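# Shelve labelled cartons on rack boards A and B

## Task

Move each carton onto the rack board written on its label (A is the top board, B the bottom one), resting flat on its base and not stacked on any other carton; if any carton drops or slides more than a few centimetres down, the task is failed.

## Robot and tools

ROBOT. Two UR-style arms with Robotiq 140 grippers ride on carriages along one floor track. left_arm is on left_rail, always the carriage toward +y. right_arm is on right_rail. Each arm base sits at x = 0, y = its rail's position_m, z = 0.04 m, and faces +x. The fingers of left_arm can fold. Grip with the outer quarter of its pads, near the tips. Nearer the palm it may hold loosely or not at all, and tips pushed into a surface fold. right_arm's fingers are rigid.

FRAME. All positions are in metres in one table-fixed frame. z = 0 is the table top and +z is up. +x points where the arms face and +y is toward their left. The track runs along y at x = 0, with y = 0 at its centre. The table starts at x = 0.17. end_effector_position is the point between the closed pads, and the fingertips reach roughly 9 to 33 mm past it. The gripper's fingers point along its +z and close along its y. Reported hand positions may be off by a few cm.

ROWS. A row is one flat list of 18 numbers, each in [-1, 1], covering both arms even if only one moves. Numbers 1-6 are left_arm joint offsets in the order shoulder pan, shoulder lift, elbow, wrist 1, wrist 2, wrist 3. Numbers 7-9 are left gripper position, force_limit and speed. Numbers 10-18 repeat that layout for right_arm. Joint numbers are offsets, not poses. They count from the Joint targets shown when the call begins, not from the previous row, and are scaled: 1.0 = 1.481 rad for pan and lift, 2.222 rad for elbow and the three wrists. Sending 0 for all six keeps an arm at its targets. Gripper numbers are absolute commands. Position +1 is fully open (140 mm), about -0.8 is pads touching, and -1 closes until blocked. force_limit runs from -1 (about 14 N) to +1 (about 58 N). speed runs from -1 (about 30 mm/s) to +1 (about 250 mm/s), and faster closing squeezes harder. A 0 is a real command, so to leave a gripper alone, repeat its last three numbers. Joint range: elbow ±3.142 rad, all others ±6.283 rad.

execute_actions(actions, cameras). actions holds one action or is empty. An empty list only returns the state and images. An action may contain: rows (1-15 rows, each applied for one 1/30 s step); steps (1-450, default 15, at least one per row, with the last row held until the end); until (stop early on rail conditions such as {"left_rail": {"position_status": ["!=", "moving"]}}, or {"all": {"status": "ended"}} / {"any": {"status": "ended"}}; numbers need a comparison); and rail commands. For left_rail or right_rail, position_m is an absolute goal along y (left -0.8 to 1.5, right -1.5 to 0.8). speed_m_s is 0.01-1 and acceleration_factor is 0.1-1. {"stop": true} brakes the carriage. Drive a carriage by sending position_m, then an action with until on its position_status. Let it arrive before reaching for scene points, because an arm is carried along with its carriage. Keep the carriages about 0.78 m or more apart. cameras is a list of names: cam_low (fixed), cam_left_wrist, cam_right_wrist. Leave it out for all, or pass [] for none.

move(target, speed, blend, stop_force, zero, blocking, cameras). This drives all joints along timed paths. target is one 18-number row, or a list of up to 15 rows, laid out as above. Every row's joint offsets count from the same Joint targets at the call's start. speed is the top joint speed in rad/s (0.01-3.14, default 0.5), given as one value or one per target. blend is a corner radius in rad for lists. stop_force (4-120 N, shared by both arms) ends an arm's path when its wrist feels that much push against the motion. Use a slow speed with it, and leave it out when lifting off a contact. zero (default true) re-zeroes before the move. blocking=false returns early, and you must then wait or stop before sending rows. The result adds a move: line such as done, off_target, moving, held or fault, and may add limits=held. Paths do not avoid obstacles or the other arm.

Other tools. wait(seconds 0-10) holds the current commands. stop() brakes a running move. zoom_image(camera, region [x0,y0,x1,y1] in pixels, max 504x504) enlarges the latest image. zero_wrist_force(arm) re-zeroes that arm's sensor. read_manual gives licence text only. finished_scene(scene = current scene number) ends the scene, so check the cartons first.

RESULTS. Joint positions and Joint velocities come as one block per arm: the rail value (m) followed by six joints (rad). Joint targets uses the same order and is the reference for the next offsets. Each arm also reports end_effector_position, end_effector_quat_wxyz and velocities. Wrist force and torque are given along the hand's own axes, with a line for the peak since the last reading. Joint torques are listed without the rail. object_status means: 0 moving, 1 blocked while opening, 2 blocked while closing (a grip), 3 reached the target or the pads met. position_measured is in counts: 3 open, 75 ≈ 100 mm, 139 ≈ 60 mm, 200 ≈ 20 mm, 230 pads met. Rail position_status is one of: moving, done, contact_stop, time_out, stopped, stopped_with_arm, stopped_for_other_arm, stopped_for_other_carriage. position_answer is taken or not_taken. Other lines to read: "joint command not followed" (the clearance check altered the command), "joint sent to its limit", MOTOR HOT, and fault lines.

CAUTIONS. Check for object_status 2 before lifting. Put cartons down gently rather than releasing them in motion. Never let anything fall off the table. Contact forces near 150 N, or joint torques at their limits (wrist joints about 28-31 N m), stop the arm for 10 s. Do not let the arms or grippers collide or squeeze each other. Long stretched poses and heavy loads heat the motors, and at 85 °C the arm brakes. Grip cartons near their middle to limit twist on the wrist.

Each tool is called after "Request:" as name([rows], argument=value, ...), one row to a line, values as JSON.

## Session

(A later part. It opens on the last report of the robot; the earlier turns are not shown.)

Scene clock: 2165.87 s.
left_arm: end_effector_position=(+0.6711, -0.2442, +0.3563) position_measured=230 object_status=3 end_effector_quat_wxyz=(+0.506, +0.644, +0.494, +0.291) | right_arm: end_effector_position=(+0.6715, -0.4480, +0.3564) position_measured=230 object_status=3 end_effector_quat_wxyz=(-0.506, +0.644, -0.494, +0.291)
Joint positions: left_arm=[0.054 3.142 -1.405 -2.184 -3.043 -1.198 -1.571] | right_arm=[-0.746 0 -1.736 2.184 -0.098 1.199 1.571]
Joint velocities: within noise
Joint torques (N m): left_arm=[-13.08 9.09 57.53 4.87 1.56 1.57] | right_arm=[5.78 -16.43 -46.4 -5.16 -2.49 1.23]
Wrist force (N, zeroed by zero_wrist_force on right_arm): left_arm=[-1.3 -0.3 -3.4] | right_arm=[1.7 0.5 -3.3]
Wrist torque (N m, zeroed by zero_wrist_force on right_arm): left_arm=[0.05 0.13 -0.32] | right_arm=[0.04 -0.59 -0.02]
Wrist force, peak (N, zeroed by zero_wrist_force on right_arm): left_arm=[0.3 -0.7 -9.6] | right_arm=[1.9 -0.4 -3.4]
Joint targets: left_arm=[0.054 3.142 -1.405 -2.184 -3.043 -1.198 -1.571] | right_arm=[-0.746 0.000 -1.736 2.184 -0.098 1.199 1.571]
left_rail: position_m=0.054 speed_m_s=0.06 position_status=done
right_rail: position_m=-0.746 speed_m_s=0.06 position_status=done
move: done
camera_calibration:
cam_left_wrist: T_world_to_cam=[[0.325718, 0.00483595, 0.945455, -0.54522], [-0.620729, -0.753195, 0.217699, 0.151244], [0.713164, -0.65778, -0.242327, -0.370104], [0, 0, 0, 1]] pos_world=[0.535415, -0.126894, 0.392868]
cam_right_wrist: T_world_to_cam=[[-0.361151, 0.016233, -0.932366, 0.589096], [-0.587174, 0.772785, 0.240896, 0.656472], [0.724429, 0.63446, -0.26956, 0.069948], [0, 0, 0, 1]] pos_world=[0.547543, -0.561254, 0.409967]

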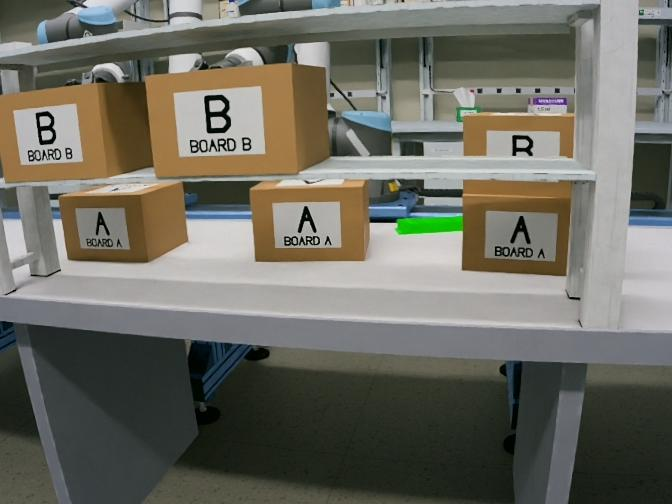

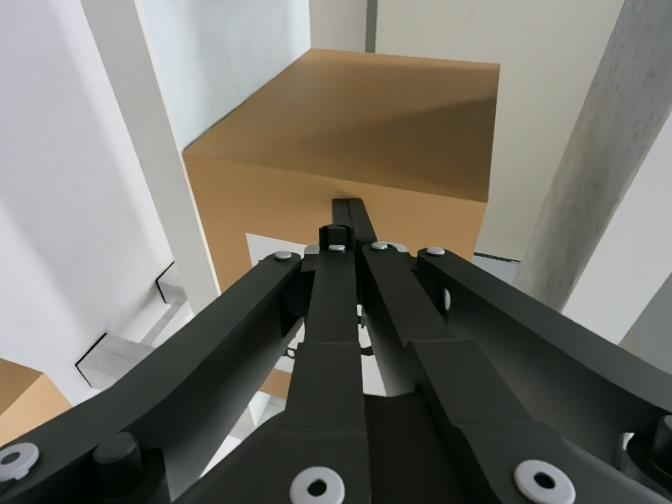

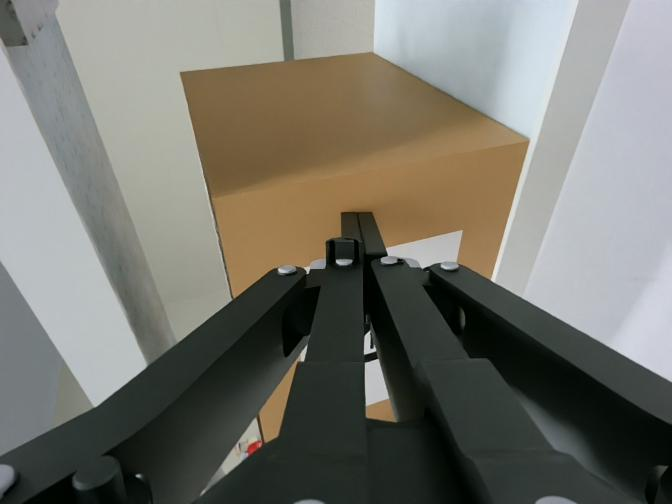

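Request:
move([
  [0,0.0686,-0.0342,-0.0116,0,0,-1,-1,-1,0,-0.0686,0.0342,0.0116,0,0,-1,-1,-1],
  [0,0.1501,-0.0682,-0.0319,0,0,-1,-1,-1,0,-0.1501,0.0682,0.0319,0,0,-1,-1,-1],
  [0,0.3007,-0.0163,-0.1841,-0.1045,0,-1,-1,-1,0,-0.3007,0.0163,0.1841,0.1045,0,-1,-1,-1],
], speed=[0.15, 0.3, 0.4], blend=0.03, cameras=[])

Request:
execute_actions([
  {"left_rail": {"position_m": 0.873, "speed_m_s": 0.15, "acceleration_factor": 0.3}, "right_rail": {"position_m": 0.073, "speed_m_s": 0.15, "acceleration_factor": 0.3}, "steps": 300, "until": {"all": {"status": "ended"}}},
])

Scene clock: 2180.70 s.
left_arm: end_effector_position=(+0.4955, -0.1680, +0.4723) position_measured=230 object_status=3 end_effector_quat_wxyz=(+0.445, +0.606, +0.549, +0.364) | right_arm: end_effector_position=(+0.4957, -0.5243, +0.4726) position_measured=230 object_status=3 end_effector_quat_wxyz=(-0.445, +0.606, -0.549, +0.364)
Joint positions: left_arm=[0.054 3.142 -0.96 -2.221 -3.452 -1.43 -1.571] | right_arm=[-0.746 0 -2.181 2.22 0.311 1.431 1.571]
Joint velocities: within noise
Joint torques (N m): left_arm=[-8.42 17.1 61.98 -2.02 -2.24 1.7] | right_arm=[6.62 -5.83 -50.67 1.4 3.06 0.94]
Wrist force (N, zeroed by zero_wrist_force on right_arm): left_arm=[-0.2 0.2 -0.2] | right_arm=[2.7 -0.7 -0.4]
Wrist torque (N m, zeroed by zero_wrist_force on right_arm): left_arm=[0.12 0.14 -0.31] | right_arm=[-0.14 -0.62 0.00]
Wrist force, peak (N, zeroed by zero_wrist_force on right_arm): left_arm=[-1.1 -0.2 -3.9] | right_arm=[1.9 -0.1 -3.7]
Joint targets: left_arm=[0.054 3.142 -0.960 -2.221 -3.452 -1.430 -1.571] | right_arm=[-0.746 0.000 -2.181 2.220 0.311 1.431 1.571]
left_rail: position_m=0.054 speed_m_s=0.06 position_status=done
right_rail: position_m=-0.746 speed_m_s=0.06 position_status=done
move: done
No camera images: "cameras" was empty.

Scene clock: 2187.13 s.
left_arm: end_effector_position=(+0.4954, +0.6510, +0.4724) position_measured=230 object_status=3 end_effector_quat_wxyz=(+0.445, +0.606, +0.549, +0.364) | right_arm: end_effector_position=(+0.4956, +0.2946, +0.4727) position_measured=230 object_status=3 end_effector_quat_wxyz=(-0.445, +0.606, -0.550, +0.364)
Joint positions: left_arm=[0.873 3.142 -0.96 -2.221 -3.452 -1.43 -1.571] | right_arm=[0.073 0 -2.181 2.22 0.311 1.431 1.571]
Joint velocities: within noise
Joint torques (N m): left_arm=[13.02 15.44 51.61 0.08 -0.5 1.17] | right_arm=[-9.54 -3.72 -39.84 0.37 2.29 0.97]
Wrist force (N, zeroed by zero_wrist_force on right_arm): left_arm=[-0.3 -0.1 0.0] | right_arm=[2.7 -0.8 -0.4]
Wrist torque (N m, zeroed by zero_wrist_force on right_arm): left_arm=[0.07 0.17 -0.31] | right_arm=[-0.16 -0.60 0.00]
Wrist force, peak (N, zeroed by zero_wrist_force on right_arm): left_arm=[-0.9 -0.4 -0.2] | right_arm=[3.4 -0.4 -0.3]
Joint targets: left_arm=[0.873 3.142 -0.960 -2.221 -3.452 -1.430 -1.571] | right_arm=[0.073 0.000 -2.181 2.220 0.311 1.431 1.571]
Tool commands: left_gripper/position=-1.0 left_gripper/force_limit=-1.0 left_gripper/speed=-1.0 right_gripper/position=-1.0 right_gripper/force_limit=-1.0 right_gripper/speed=-1.0
left_rail: position_m=0.873 speed_m_s=0.15 position_status=done
right_rail: position_m=0.073 speed_m_s=0.15 position_status=done
camera_calibration:
cam_left_wrist: T_world_to_cam=[[0.324985, 0.000655943, 0.945719, -0.599127], [-0.441272, -0.884364, 0.152251, 0.718599], [0.836459, -0.466798, -0.287115, 0.207903], [0, 0, 0, 1]] pos_world=[0.337902, 0.732945, 0.516891]
cam_right_wrist: T_world_to_cam=[[-0.356984, 0.0204394, -0.933887, 0.619384], [-0.404143, 0.897966, 0.17414, -0.144731], [0.842158, 0.439589, -0.312299, -0.223239], [0, 0, 0, 1]] pos_world=[0.350621, 0.215437, 0.533921]

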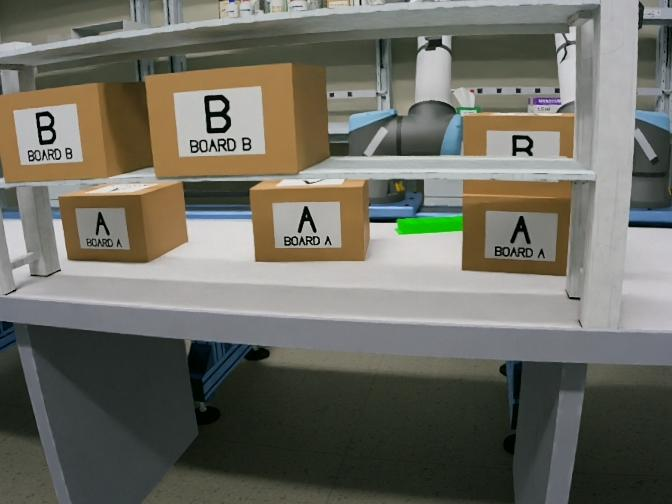

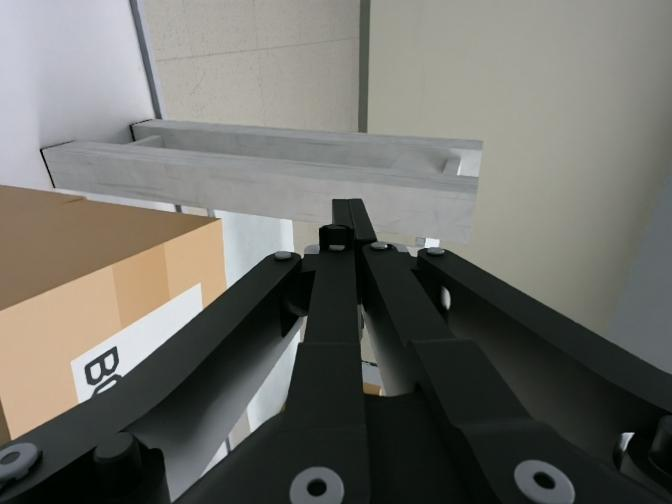

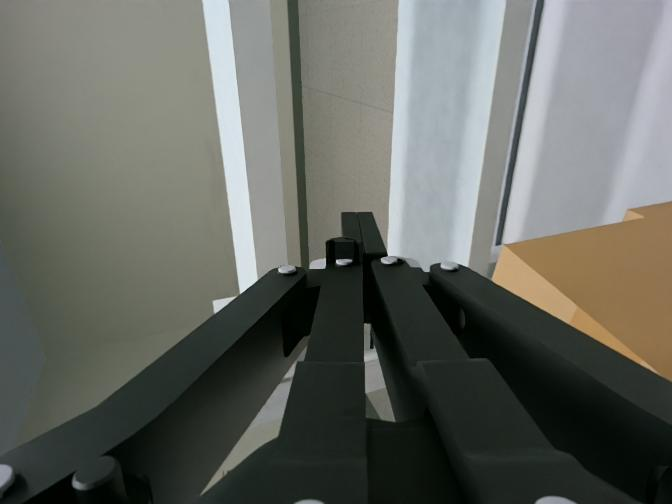

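Request:
execute_actions([
  {"left_rail": {"position_m": 0.889, "speed_m_s": 0.06, "acceleration_factor": 0.15}, "right_rail": {"position_m": 0.089, "speed_m_s": 0.06, "acceleration_factor": 0.15}, "steps": 90, "until": {"all": {"status": "ended"}}},
], cameras=[])

Request:
zero_wrist_force(arm="right_arm")

Request:
move(target=[0,-0.0581,-0.1604,0.1991,0,0,-1,-1,-1,0,0.0581,0.1604,-0.1991,0,0,-0.32,1,-0.5], speed=0.35)

Scene clock: 2246.47 s.
left_arm: end_effector_position=(+0.4954, +0.6671, +0.4724) position_measured=230 object_status=3 end_effector_quat_wxyz=(+0.445, +0.606, +0.549, +0.364) | right_arm: end_effector_position=(+0.4956, +0.3106, +0.4727) position_measured=230 object_status=3 end_effector_quat_wxyz=(-0.445, +0.606, -0.550, +0.364)
Joint positions: left_arm=[0.889 3.142 -0.96 -2.221 -3.452 -1.43 -1.571] | right_arm=[0.089 0 -2.181 2.22 0.311 1.431 1.571]
Joint velocities: within noise
Joint torques (N m): left_arm=[12.31 17.58 44.52 0.65 0.53 1.59] | right_arm=[-14.25 -2.64 -35.77 -0.47 1.95 1.07]
Wrist force (N, zeroed by zero_wrist_force on right_arm): left_arm=[-0.3 0.0 -0.3] | right_arm=[2.7 -0.7 -0.5]
Wrist torque (N m, zeroed by zero_wrist_force on right_arm): left_arm=[0.09 0.17 -0.31] | right_arm=[-0.15 -0.60 0.00]
Wrist force, peak (N, zeroed by zero_wrist_force on right_arm): left_arm=[-0.6 -0.3 0.2] | right_arm=[3.0 -0.9 -0.6]
Joint targets: left_arm=[0.889 3.142 -0.960 -2.221 -3.452 -1.430 -1.571] | right_arm=[0.089 0.000 -2.181 2.220 0.311 1.431 1.571]
Tool commands: left_gripper/position=-1.0 left_gripper/force_limit=-1.0 left_gripper/speed=-1.0 right_gripper/position=-1.0 right_gripper/force_limit=-1.0 right_gripper/speed=-1.0
left_rail: position_m=0.889 speed_m_s=0.06 position_status=done
right_rail: position_m=0.089 speed_m_s=0.06 position_status=done
No camera images: "cameras" was empty.

Wrist force sensor zeroed.

Scene clock: 2248.33 s.
left_arm: end_effector_position=(+0.4754, +0.6671, +0.2584) position_measured=230 object_status=3 end_effector_quat_wxyz=(+0.445, +0.606, +0.549, +0.364) end_effector_velocity=(+0.000, +0.000, +0.000) end_effector_angular_velocity=(+0.000, -0.003, +0.001) | right_arm: end_effector_position=(+0.4757, +0.3107, +0.2587) position_measured=169 object_status=3 end_effector_quat_wxyz=(-0.445, +0.606, -0.550, +0.364)
Joint positions: left_arm=[0.889 3.142 -1.046 -2.577 -3.01 -1.43 -1.571] | right_arm=[0.089 0 -2.095 2.576 -0.131 1.431 1.571]
Joint velocities: left_arm=[0 0.001 0 -0.002 0.005 0.001 0] | right_arm=[within noise]
Joint torques (N m): left_arm=[12.24 -25.69 34.76 4.13 1.3 1.27] | right_arm=[-15.15 16.14 -30.66 -5.09 1.93 1.04]
Wrist force (N, zeroed by zero_wrist_force on right_arm): left_arm=[0.0 -0.1 -0.3] | right_arm=[-0.3 0.0 0.4]
Wrist torque (N m, zeroed by zero_wrist_force on right_arm): left_arm=[0.07 0.09 -0.30] | right_arm=[0.00 0.05 -0.02]
Wrist force, peak (N, zeroed by zero_wrist_force on right_arm): left_arm=[-0.3 1.8 -1.0] | right_arm=[0.2 1.9 0.6]
Joint targets: left_arm=[0.889 3.142 -1.046 -2.577 -3.010 -1.430 -1.571] | right_arm=[0.089 0.000 -2.095 2.576 -0.132 1.431 1.571]
left_rail: position_m=0.889 speed_m_s=0.06 position_status=done
right_rail: position_m=0.089 speed_m_s=0.06 position_status=done
move: done
camera_calibration:
cam_left_wrist: T_world_to_cam=[[0.325027, 0.000739585, 0.945704, -0.390421], [-0.441241, -0.884363, 0.152341, 0.756541], [0.836459, -0.466799, -0.287116, 0.170734], [0, 0, 0, 1]] pos_world=[0.317902, 0.749045, 0.302991]
cam_right_wrist: T_world_to_cam=[[-0.357063, 0.0203987, -0.933857, 0.41209], [-0.404128, 0.897974, 0.174135, -0.13001], [0.842132, 0.439575, -0.31239, -0.280264], [0, 0, 0, 1]] pos_world=[0.330621, 0.231537, 0.31992]

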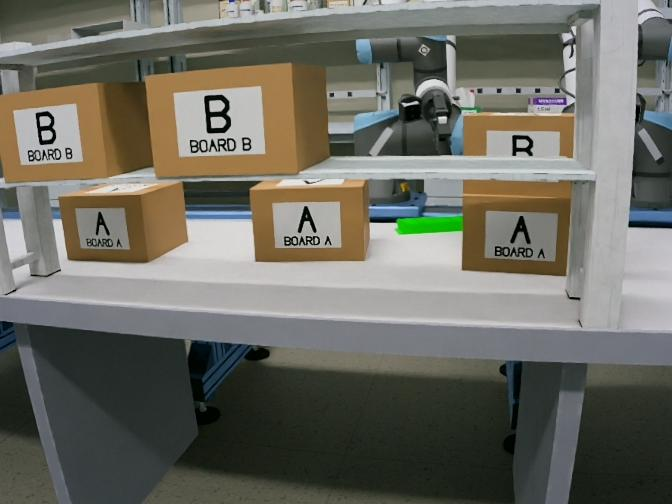

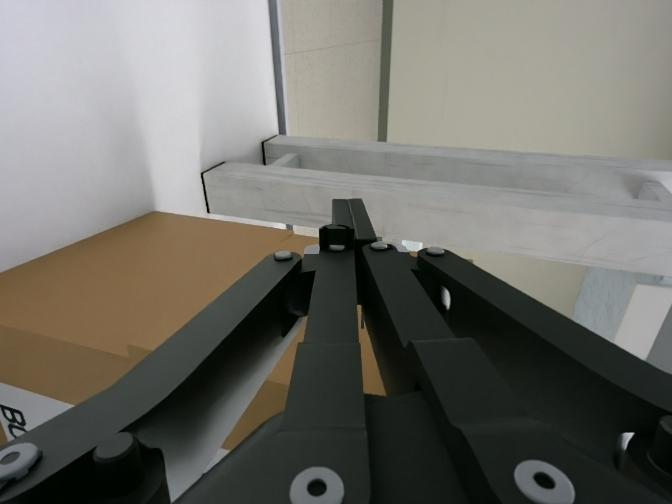

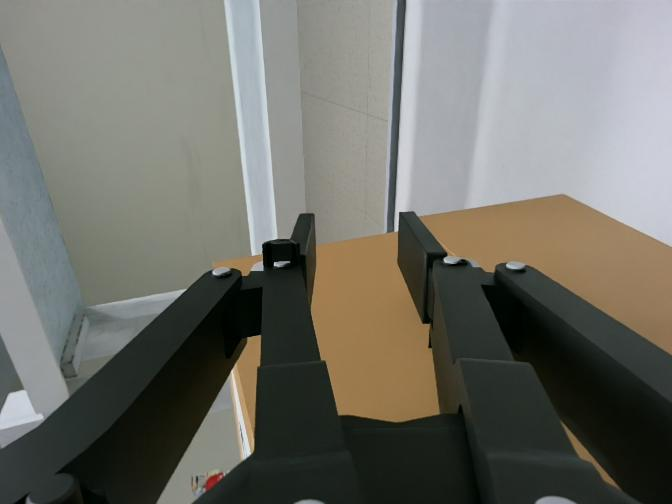

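Request:
move(target=[0,0,0,0,0.0864,0,-1,-1,-1,0,0,0,0,-0.0864,0,-0.32,1,-0.5], speed=0.06, stop_force=6)

Scene clock: 2263.53 s.
left_arm: end_effector_position=(+0.4670, +0.6244, +0.2613) position_measured=230 object_status=3 end_effector_quat_wxyz=(+0.480, +0.628, +0.520, +0.324) | right_arm: end_effector_position=(+0.4674, +0.3532, +0.2616) position_measured=169 object_status=3 end_effector_quat_wxyz=(-0.479, +0.628, -0.520, +0.325)
Joint positions: left_arm=[0.889 3.142 -1.046 -2.577 -3.01 -1.302 -1.571] | right_arm=[0.089 0 -2.095 2.576 -0.132 1.303 1.571]
Joint velocities: within noise
Joint torques (N m): left_arm=[-7.53 -18.14 43.02 1.88 -0.95 1.46] | right_arm=[-0.36 16.26 -38.9 -1.36 1.46 1.05]
Wrist force (N, zeroed by zero_wrist_force on right_arm): left_arm=[4.1 -0.3 -1.0] | right_arm=[6.0 1.4 -0.1]
Wrist torque (N m, zeroed by zero_wrist_force on right_arm): left_arm=[0.12 0.27 -0.28] | right_arm=[0.03 0.22 0.10]
Wrist force, peak (N, zeroed by zero_wrist_force on right_arm): left_arm=[12.6 -1.5 -2.8] | right_arm=[12.1 1.9 -0.4]
Joint targets: left_arm=[0.889 3.142 -1.046 -2.577 -3.010 -1.302 -1.571] | right_arm=[0.089 0.000 -2.095 2.576 -0.132 1.303 1.571]
left_rail: position_m=0.889 speed_m_s=0.06 position_status=done
right_rail: position_m=0.089 speed_m_s=0.06 position_status=done
move: contact (left_arm, right_arm); left_arm: the wrist 2 is farthest, 0.064 rad from its target; right_arm: the wrist 2 is farthest, 0.064 rad from its target
camera_calibration:
cam_left_wrist: T_world_to_cam=[[0.325264, 0.00307464, 0.945618, -0.391996], [-0.543901, -0.817416, 0.189743, 0.710933], [0.773547, -0.576039, -0.264203, 0.250208], [0, 0, 0, 1]] pos_world=[0.320631, 0.726464, 0.30189]
cam_right_wrist: T_world_to_cam=[[-0.359351, 0.0182418, -0.933024, 0.412594], [-0.508119, 0.834783, 0.212021, -0.111017], [0.78274, 0.550277, -0.290711, -0.308042], [0, 0, 0, 1]] pos_world=[0.332973, 0.254658, 0.318947]

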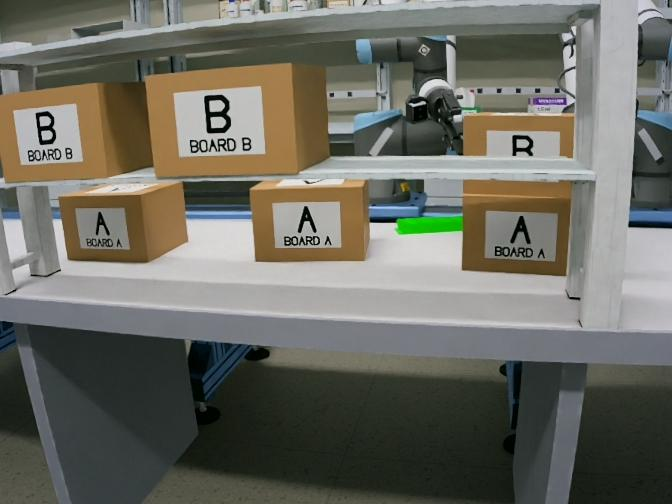

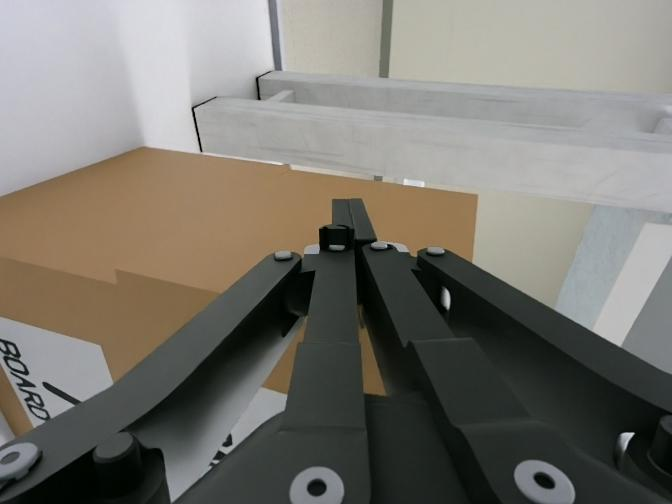

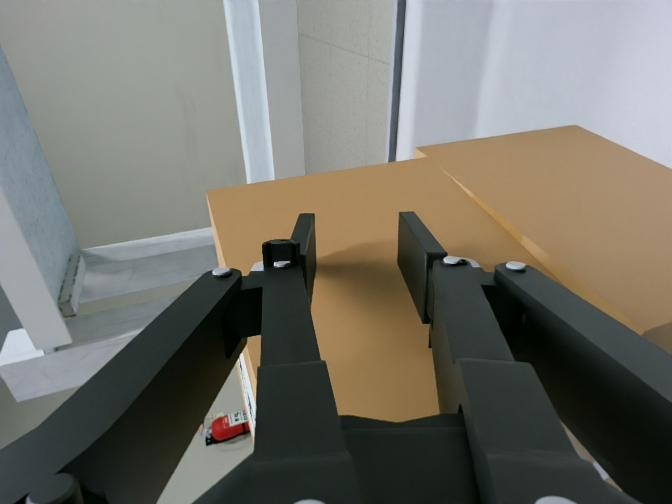

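Request:
move(target=[0,0,0,0,0.0050,0,-1,-1,-1,0,0,0,0,-0.0050,0,-0.32,1,-0.5], speed=0.03, cameras=[])

Scene clock: 2270.37 s.
left_arm: end_effector_position=(+0.4661, +0.6210, +0.2617) position_measured=230 object_status=3 end_effector_quat_wxyz=(+0.482, +0.630, +0.517, +0.321) | right_arm: end_effector_position=(+0.4665, +0.3567, +0.2619) position_measured=169 object_status=3 end_effector_quat_wxyz=(-0.482, +0.630, -0.517, +0.321)
Joint positions: left_arm=[0.889 3.142 -1.046 -2.577 -3.01 -1.291 -1.571] | right_arm=[0.089 0 -2.095 2.576 -0.132 1.293 1.571]
Joint velocities: within noise
Joint torques (N m): left_arm=[-16.94 -1.75 43.93 1.62 26.39 1.31] | right_arm=[14.02 10.29 -39.05 -1.44 -25.29 1.16]
Wrist force (N, zeroed by zero_wrist_force on right_arm): left_arm=[47.4 -5.4 -13.0] | right_arm=[46.4 1.3 -8.3]
Wrist torque (N m, zeroed by zero_wrist_force on right_arm): left_arm=[0.24 1.81 -0.13] | right_arm=[0.25 1.15 1.04]
Wrist force, peak (N, zeroed by zero_wrist_force on right_arm): left_arm=[47.4 -5.4 -13.0] | right_arm=[46.4 1.3 -8.3]
Joint targets: left_arm=[0.889 3.142 -1.046 -2.577 -3.010 -1.291 -1.571] | right_arm=[0.089 0.000 -2.095 2.576 -0.132 1.292 1.571]
left_rail: position_m=0.889 speed_m_s=0.06 position_status=done
right_rail: position_m=0.089 speed_m_s=0.06 position_status=done
move: done
No camera images: "cameras" was empty.

Request:
move([
  [0,0,0,0,0.0009,0,-1,-1,-1,0,0,0,0,-0.0009,0,-0.32,1,-0.5],
  [0,0.0092,0.0064,-0.0125,0.0009,0,-1,-1,-1,0,-0.0092,-0.0064,0.0125,-0.0009,0,-0.32,1,-0.5],
], speed=[0.02, 0.03])

Scene clock: 2275.87 s.
left_arm: end_effector_position=(+0.4659, +0.6201, +0.2717) position_measured=230 object_status=3 end_effector_quat_wxyz=(+0.483, +0.630, +0.517, +0.320) | right_arm: end_effector_position=(+0.4663, +0.3575, +0.2719) position_measured=169 object_status=3 end_effector_quat_wxyz=(-0.483, +0.630, -0.517, +0.321)
Joint positions: left_arm=[0.889 3.142 -1.032 -2.563 -3.037 -1.289 -1.571] | right_arm=[0.089 0 -2.109 2.562 -0.104 1.29 1.571]
Joint velocities: within noise
Joint torques (N m): left_arm=[-17.54 25.68 70.41 2.35 32.03 1.39] | right_arm=[16.28 -7.19 -46.84 1.42 -31.54 0.59]
Wrist force (N, zeroed by zero_wrist_force on right_arm): left_arm=[59.3 -14.6 -13.8] | right_arm=[60.2 0.5 -12.2]
Wrist torque (N m, zeroed by zero_wrist_force on right_arm): left_arm=[0.53 2.13 -0.02] | right_arm=[0.13 1.50 1.16]
Wrist force, peak (N, zeroed by zero_wrist_force on right_arm): left_arm=[59.2 -15.4 -13.6] | right_arm=[60.7 1.2 -11.7]
Joint targets: left_arm=[0.889 3.142 -1.032 -2.563 -3.037 -1.289 -1.571] | right_arm=[0.089 0.000 -2.109 2.562 -0.104 1.290 1.571]
left_rail: position_m=0.889 speed_m_s=0.06 position_status=done
right_rail: position_m=0.089 speed_m_s=0.06 position_status=done
move: done
camera_calibration:
cam_left_wrist: T_world_to_cam=[[0.32525, 0.00330271, 0.945622, -0.401451], [-0.55397, -0.809769, 0.193368, 0.703796], [0.766374, -0.586739, -0.261548, 0.260643], [0, 0, 0, 1]] pos_world=[0.320704, 0.724168, 0.3117]
cam_right_wrist: T_world_to_cam=[[-0.359533, 0.0179712, -0.932959, 0.421967], [-0.518423, 0.827467, 0.215723, -0.110988], [0.77587, 0.561227, -0.288185, -0.307992], [0, 0, 0, 1]] pos_world=[0.333134, 0.257108, 0.328862]

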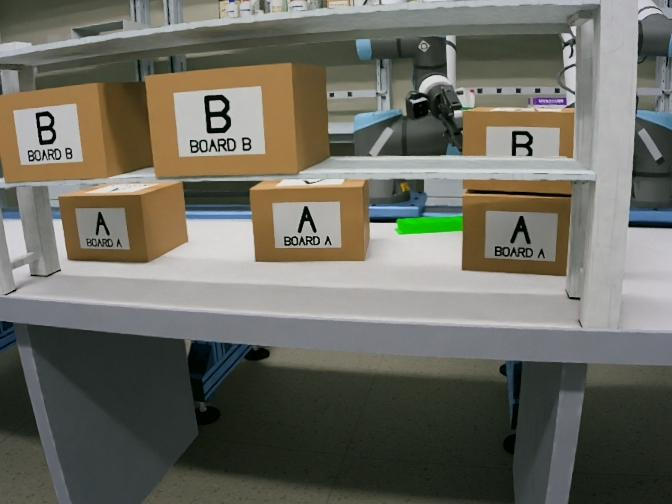

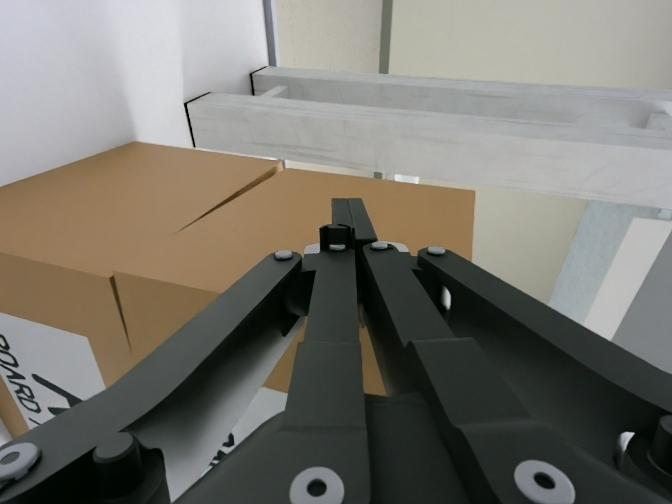

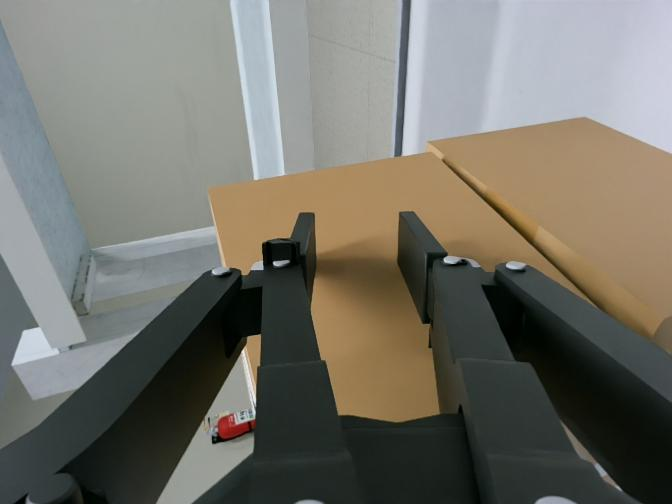

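Request:
move([
  [0,0.0356,0.0328,-0.0565,0,0,-1,-1,-1,0,-0.0356,-0.0328,0.0565,0,0,-0.32,1,-0.5],
  [0,0.0608,0.0724,-0.1129,0,0,-1,-1,-1,0,-0.0608,-0.0724,0.1129,0,0,-0.32,1,-0.5],
], speed=0.1, blend=0.02)

Scene clock: 2298.97 s.
left_arm: end_effector_position=(+0.4659, +0.6201, +0.3767) position_measured=230 object_status=3 end_effector_quat_wxyz=(+0.483, +0.630, +0.517, +0.320) | right_arm: end_effector_position=(+0.4663, +0.3575, +0.3770) position_measured=169 object_status=3 end_effector_quat_wxyz=(-0.483, +0.630, -0.517, +0.321)
Joint positions: left_arm=[0.889 3.142 -0.942 -2.402 -3.288 -1.289 -1.571] | right_arm=[0.089 0 -2.199 2.401 0.147 1.29 1.571]
Joint velocities: within noise
Joint torques (N m): left_arm=[-21.15 23.44 75.4 2.27 31.67 1.63] | right_arm=[39.36 -5.46 -52.39 1.94 -31.41 0.37]
Wrist force (N, zeroed by zero_wrist_force on right_arm): left_arm=[59.6 -15.6 -13.3] | right_arm=[61.3 0.9 -11.9]
Wrist torque (N m, zeroed by zero_wrist_force on right_arm): left_arm=[0.50 2.25 -0.04] | right_arm=[0.02 1.51 1.22]
Wrist force, peak (N, zeroed by zero_wrist_force on right_arm): left_arm=[59.9 -15.2 -13.9] | right_arm=[61.3 0.5 -12.1]
Joint targets: left_arm=[0.889 3.142 -0.942 -2.402 -3.288 -1.289 -1.571] | right_arm=[0.089 0.000 -2.199 2.401 0.147 1.290 1.571]
left_rail: position_m=0.889 speed_m_s=0.06 position_status=done
right_rail: position_m=0.089 speed_m_s=0.06 position_status=done
move: done
camera_calibration:
cam_left_wrist: T_world_to_cam=[[0.325173, 0.00324551, 0.945649, -0.500813], [-0.553957, -0.809803, 0.193264, 0.683592], [0.766417, -0.586693, -0.261528, 0.287999], [0, 0, 0, 1]] pos_world=[0.320804, 0.724168, 0.416799]
cam_right_wrist: T_world_to_cam=[[-0.359533, 0.0179712, -0.932959, 0.519927], [-0.518423, 0.827467, 0.215723, -0.133639], [0.77587, 0.561227, -0.288185, -0.277732], [0, 0, 0, 1]] pos_world=[0.333134, 0.257108, 0.433862]

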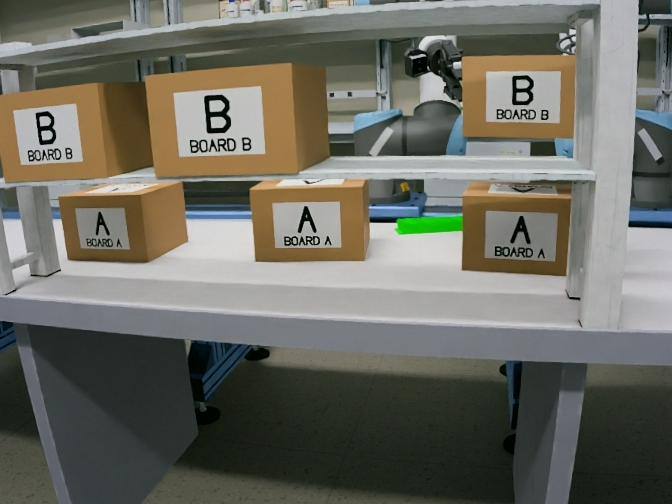

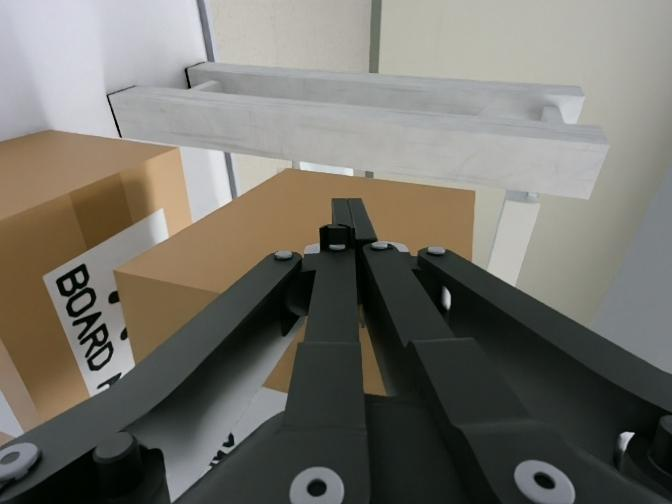

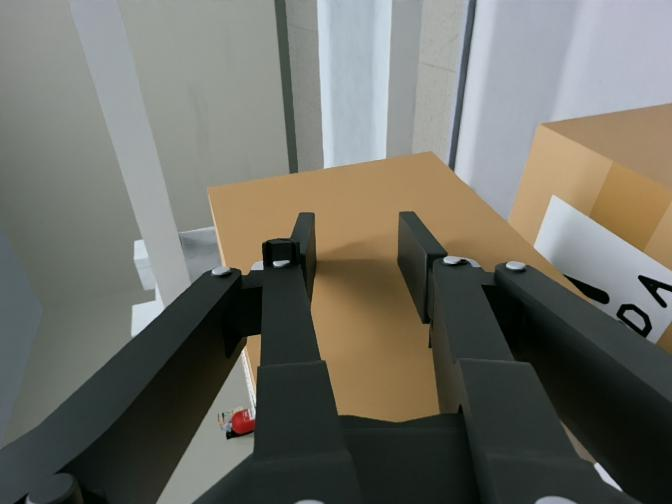

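Request:
execute_actions([
  {"left_rail": {"position_m": 0.737, "speed_m_s": 0.06, "acceleration_factor": 0.15}, "right_rail": {"position_m": -0.063, "speed_m_s": 0.06, "acceleration_factor": 0.15}, "steps": 150, "until": {"all": {"status": "ended"}}},
])

Scene clock: 2306.20 s.
left_arm: end_effector_position=(+0.4659, +0.4681, +0.3768) position_measured=230 object_status=3 end_effector_quat_wxyz=(+0.483, +0.630, +0.517, +0.320) | right_arm: end_effector_position=(+0.4663, +0.2055, +0.3771) position_measured=169 object_status=3 end_effector_quat_wxyz=(-0.483, +0.630, -0.517, +0.321)
Joint positions: left_arm=[0.737 3.142 -0.942 -2.402 -3.288 -1.289 -1.571] | right_arm=[-0.063 0 -2.199 2.401 0.147 1.29 1.571]
Joint velocities: within noise
Joint torques (N m): left_arm=[-29.87 20.39 65.02 4.22 24.37 1.44] | right_arm=[39.77 -4.14 -40.28 0 -16.56 -0.54]
Wrist force (N, zeroed by zero_wrist_force on right_arm): left_arm=[60.6 -15.4 -13.8] | right_arm=[62.0 0.4 -12.5]
Wrist torque (N m, zeroed by zero_wrist_force on right_arm): left_arm=[0.50 2.28 -0.04] | right_arm=[-0.01 1.54 1.23]
Wrist force, peak (N, zeroed by zero_wrist_force on right_arm): left_arm=[61.5 -15.8 -13.9] | right_arm=[62.6 0.2 -12.5]
Joint targets: left_arm=[0.737 3.142 -0.942 -2.402 -3.288 -1.289 -1.571] | right_arm=[-0.063 0.000 -2.199 2.401 0.147 1.290 1.571]
Tool commands: left_gripper/position=-1.0 left_gripper/force_limit=-1.0 left_gripper/speed=-1.0 right_gripper/position=-0.32 right_gripper/force_limit=+1.0 right_gripper/speed=-0.5
left_rail: position_m=0.737 speed_m_s=0.06 position_status=done
right_rail: position_m=-0.063 speed_m_s=0.06 position_status=done
camera_calibration:
cam_left_wrist: T_world_to_cam=[[0.325197, 0.00322622, 0.945641, -0.500313], [-0.554, -0.80977, 0.193278, 0.560491], [0.766375, -0.586739, -0.261547, 0.19887], [0, 0, 0, 1]] pos_world=[0.320804, 0.572168, 0.416799]
cam_right_wrist: T_world_to_cam=[[-0.359443, 0.0179944, -0.932994, 0.522699], [-0.518452, 0.827456, 0.215696, -0.00791459], [0.775892, 0.561243, -0.288094, -0.192368], [0, 0, 0, 1]] pos_world=[0.333034, 0.105109, 0.433962]

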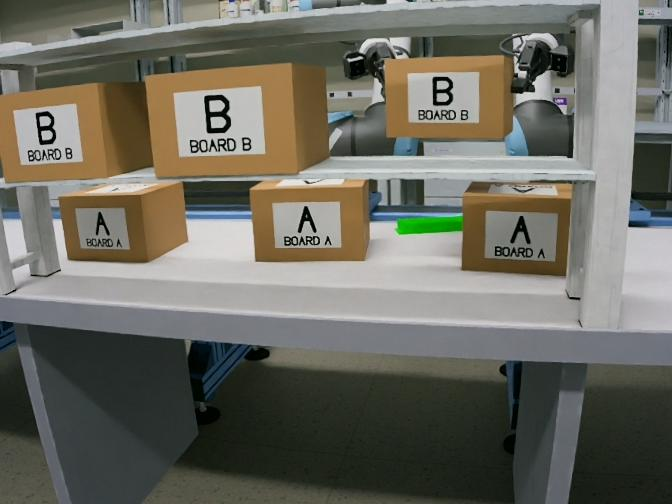

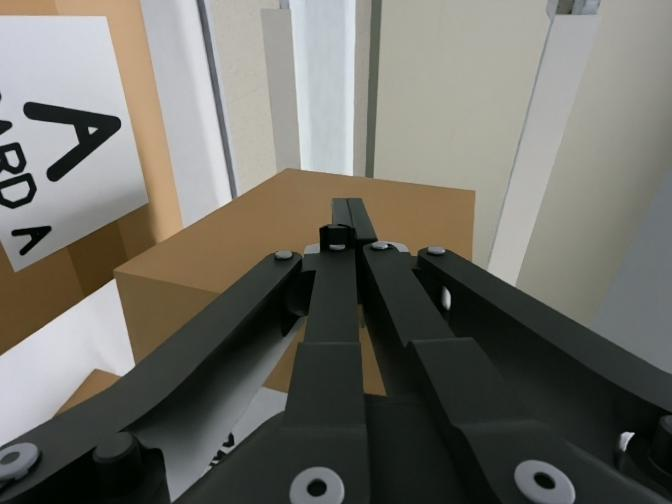

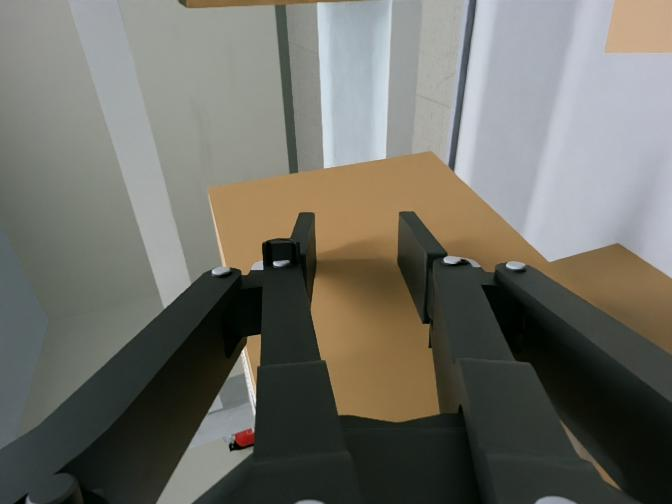

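Request:
move([
  [0,-0.0775,0.0209,0.0307,0,0,-1,-1,-1,0,0.0775,-0.0209,-0.0307,0,0,-0.32,1,-0.5],
  [0,-0.1776,0.0558,0.0626,0,0,-1,-1,-1,0,0.1776,-0.0558,-0.0626,0,0,-0.32,1,-0.5],
  [0,-0.2690,0.0963,0.0831,0,0,-1,-1,-1,0,0.2690,-0.0963,-0.0831,0,0,-0.32,1,-0.5],
  [0,-0.3338,0.1304,0.0921,0,0,-1,-1,-1,0,0.3338,-0.1304,-0.0921,0,0,-0.32,1,-0.5],
], speed=0.12, blend=0.02)

Scene clock: 2321.80 s.
left_arm: end_effector_position=(+0.7091, +0.4681, +0.3770) position_measured=230 object_status=3 end_effector_quat_wxyz=(+0.483, +0.630, +0.517, +0.320) | right_arm: end_effector_position=(+0.7095, +0.2055, +0.3772) position_measured=169 object_status=3 end_effector_quat_wxyz=(-0.483, +0.630, -0.517, +0.321)
Joint positions: left_arm=[0.737 3.142 -1.436 -2.112 -3.084 -1.289 -1.571] | right_arm=[-0.063 0 -1.705 2.112 -0.058 1.29 1.571]
Joint velocities: within noise
Joint torques (N m): left_arm=[-39.09 23.7 73.19 10.29 11.31 1.43] | right_arm=[39.62 -22.2 -47.58 -5.4 -11.17 -1.15]
Wrist force (N, zeroed by zero_wrist_force on right_arm): left_arm=[53.2 -14.8 -11.7] | right_arm=[54.3 1.4 -10.2]
Wrist torque (N m, zeroed by zero_wrist_force on right_arm): left_arm=[0.51 1.99 -0.06] | right_arm=[0.05 1.35 1.09]
Wrist force, peak (N, zeroed by zero_wrist_force on right_arm): left_arm=[60.8 -16.2 -14.0] | right_arm=[62.7 0.9 -12.1]
Joint targets: left_arm=[0.737 3.142 -1.437 -2.112 -3.084 -1.289 -1.571] | right_arm=[-0.063 0.000 -1.705 2.111 -0.058 1.290 1.571]
left_rail: position_m=0.737 speed_m_s=0.06 position_status=done
right_rail: position_m=-0.063 speed_m_s=0.06 position_status=done
move: done
camera_calibration:
cam_left_wrist: T_world_to_cam=[[0.32525, 0.00330271, 0.945622, -0.579718], [-0.55397, -0.809769, 0.193368, 0.695056], [0.766374, -0.586739, -0.261548, 0.0126432], [0, 0, 0, 1]] pos_world=[0.563904, 0.572168, 0.4171]
cam_right_wrist: T_world_to_cam=[[-0.359533, 0.0179712, -0.932959, 0.610284], [-0.518423, 0.827467, 0.215723, 0.118174], [0.77587, 0.561227, -0.288185, -0.381059], [0, 0, 0, 1]] pos_world=[0.576334, 0.105108, 0.434062]

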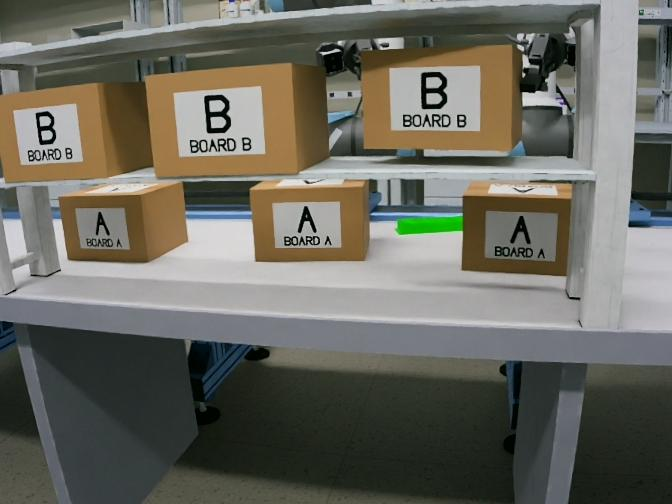

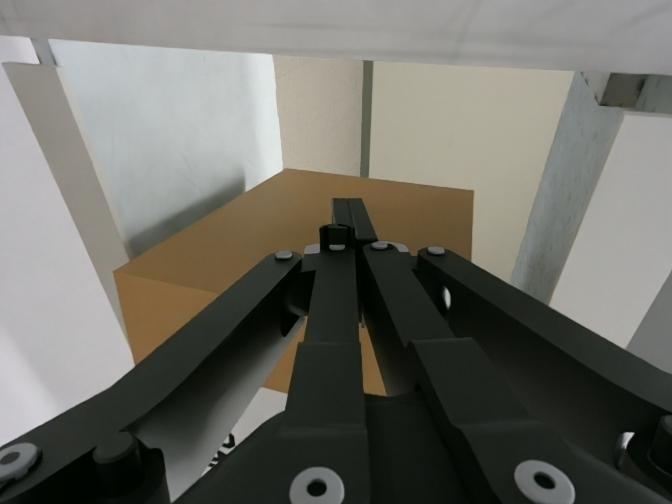

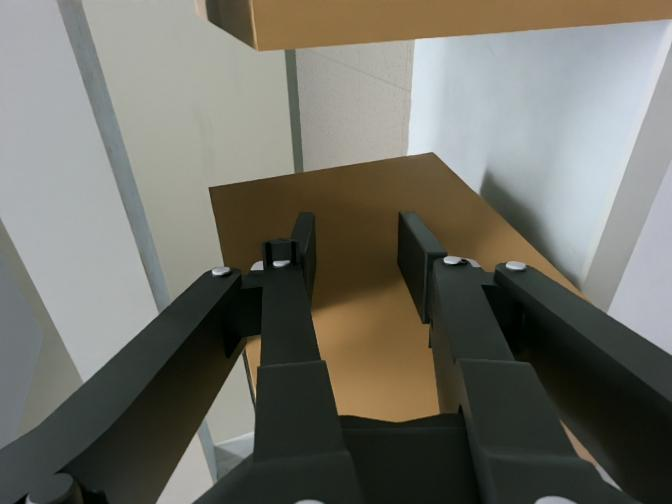

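Request:
move(target=[0,-0.0264,-0.0251,0.0427,0,0,-1,-1,-1,0,0.0264,0.0251,-0.0427,0,0,-0.32,1,-0.5], speed=0.025, stop_force=8)

Scene clock: 2339.40 s.
left_arm: end_effector_position=(+0.7098, +0.4681, +0.3498) position_measured=230 object_status=3 end_effector_quat_wxyz=(+0.483, +0.630, +0.517, +0.320) | right_arm: end_effector_position=(+0.7102, +0.2055, +0.3486) position_measured=169 object_status=3 end_effector_quat_wxyz=(-0.483, +0.630, -0.517, +0.321)
Joint positions: left_arm=[0.737 3.142 -1.46 -2.145 -3.028 -1.289 -1.571] | right_arm=[-0.063 0 -1.68 2.146 -0.116 1.29 1.571]
Joint velocities: within noise
Joint torques (N m): left_arm=[-43.27 65.4 63.88 1.1 11.42 1.23] | right_arm=[38.09 -46.91 -43.84 2.16 -11.25 -1.62]
Wrist force (N, zeroed by zero_wrist_force on right_arm): left_arm=[53.8 -9.5 -12.3] | right_arm=[55.9 0.1 -9.6]
Wrist torque (N m, zeroed by zero_wrist_force on right_arm): left_arm=[0.31 2.00 -0.10] | right_arm=[0.38 1.30 1.19]
Wrist force, peak (N, zeroed by zero_wrist_force on right_arm): left_arm=[53.7 -14.6 -12.1] | right_arm=[56.8 -6.9 -17.8]
Joint targets: left_arm=[0.737 3.142 -1.460 -2.145 -3.028 -1.289 -1.571] | right_arm=[-0.063 0.000 -1.680 2.146 -0.116 1.290 1.571]
left_rail: position_m=0.737 speed_m_s=0.06 position_status=done
right_rail: position_m=-0.063 speed_m_s=0.06 position_status=done
move: contact (left_arm, right_arm); left_arm: the wrist 1 is farthest, 0.038 rad from its target; right_arm: the wrist 1 is farthest, 0.036 rad from its target
camera_calibration:
cam_left_wrist: T_world_to_cam=[[0.3251, 0.00330158, 0.945674, -0.554065], [-0.553972, -0.809791, 0.19327, 0.700775], [0.766436, -0.586709, -0.261434, 0.00486959], [0, 0, 0, 1]] pos_world=[0.564604, 0.572168, 0.3898]
cam_right_wrist: T_world_to_cam=[[-0.359294, 0.0179885, -0.933051, 0.583752], [-0.518462, 0.827475, 0.215599, 0.124778], [0.775954, 0.561215, -0.287981, -0.389976], [0, 0, 0, 1]] pos_world=[0.577035, 0.105108, 0.405463]

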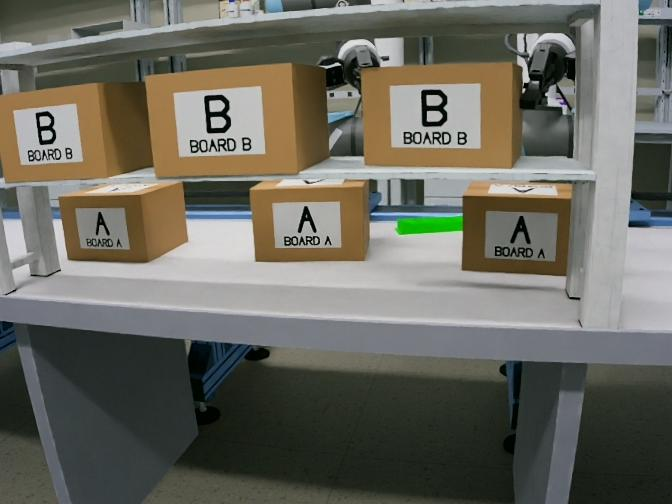

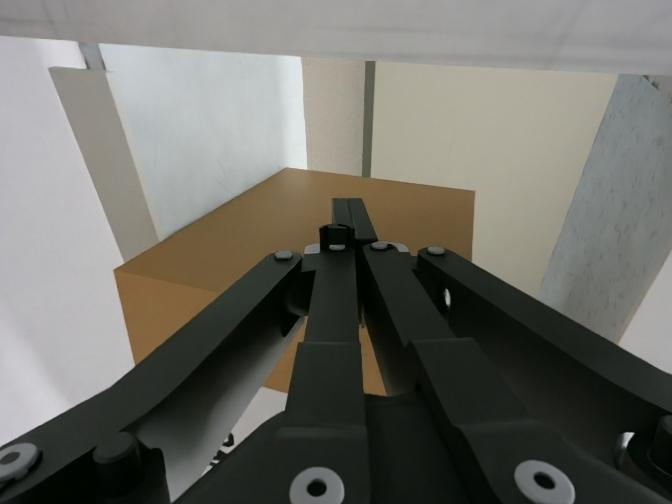

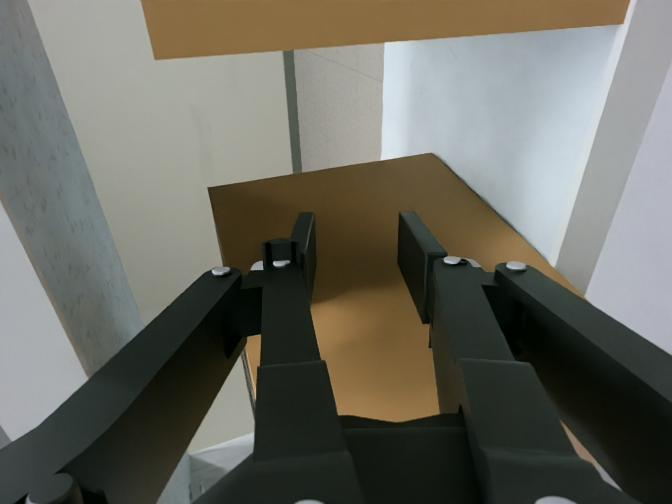

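Request:
move(target=[0,-0.0017,-0.0016,0.0028,0,0,-1,-1,-1,0,0.0012,0.0011,-0.0019,0,0,-0.32,1,-0.5], speed=0.02, cameras=[])

Scene clock: 2349.13 s.
left_arm: end_effector_position=(+0.7098, +0.4681, +0.3471) position_measured=230 object_status=3 end_effector_quat_wxyz=(+0.483, +0.630, +0.516, +0.320) | right_arm: end_effector_position=(+0.7102, +0.2055, +0.3467) position_measured=169 object_status=3 end_effector_quat_wxyz=(-0.483, +0.630, -0.517, +0.321)
Joint positions: left_arm=[0.737 3.142 -1.462 -2.149 -3.021 -1.289 -1.571] | right_arm=[-0.063 0 -1.679 2.148 -0.121 1.29 1.571]
Joint velocities: within noise
Joint torques (N m): left_arm=[-45.14 -0.68 24.23 1.77 11.23 1.32] | right_arm=[39.19 -17.06 -24.96 -2.25 -10.96 -1.58]
Wrist force (N, zeroed by zero_wrist_force on right_arm): left_arm=[52.0 13.2 -33.0] | right_arm=[56.2 -7.5 -16.5]
Wrist torque (N m, zeroed by zero_wrist_force on right_arm): left_arm=[-0.14 1.64 -0.41] | right_arm=[0.60 1.27 1.30]
Wrist force, peak (N, zeroed by zero_wrist_force on right_arm): left_arm=[52.0 13.2 -33.0] | right_arm=[56.3 -7.1 -16.2]
Joint targets: left_arm=[0.737 3.142 -1.462 -2.149 -3.021 -1.289 -1.571] | right_arm=[-0.063 0.000 -1.679 2.148 -0.121 1.290 1.571]
left_rail: position_m=0.737 speed_m_s=0.06 position_status=done
right_rail: position_m=-0.063 speed_m_s=0.06 position_status=done
move: done
No camera images: "cameras" was empty.


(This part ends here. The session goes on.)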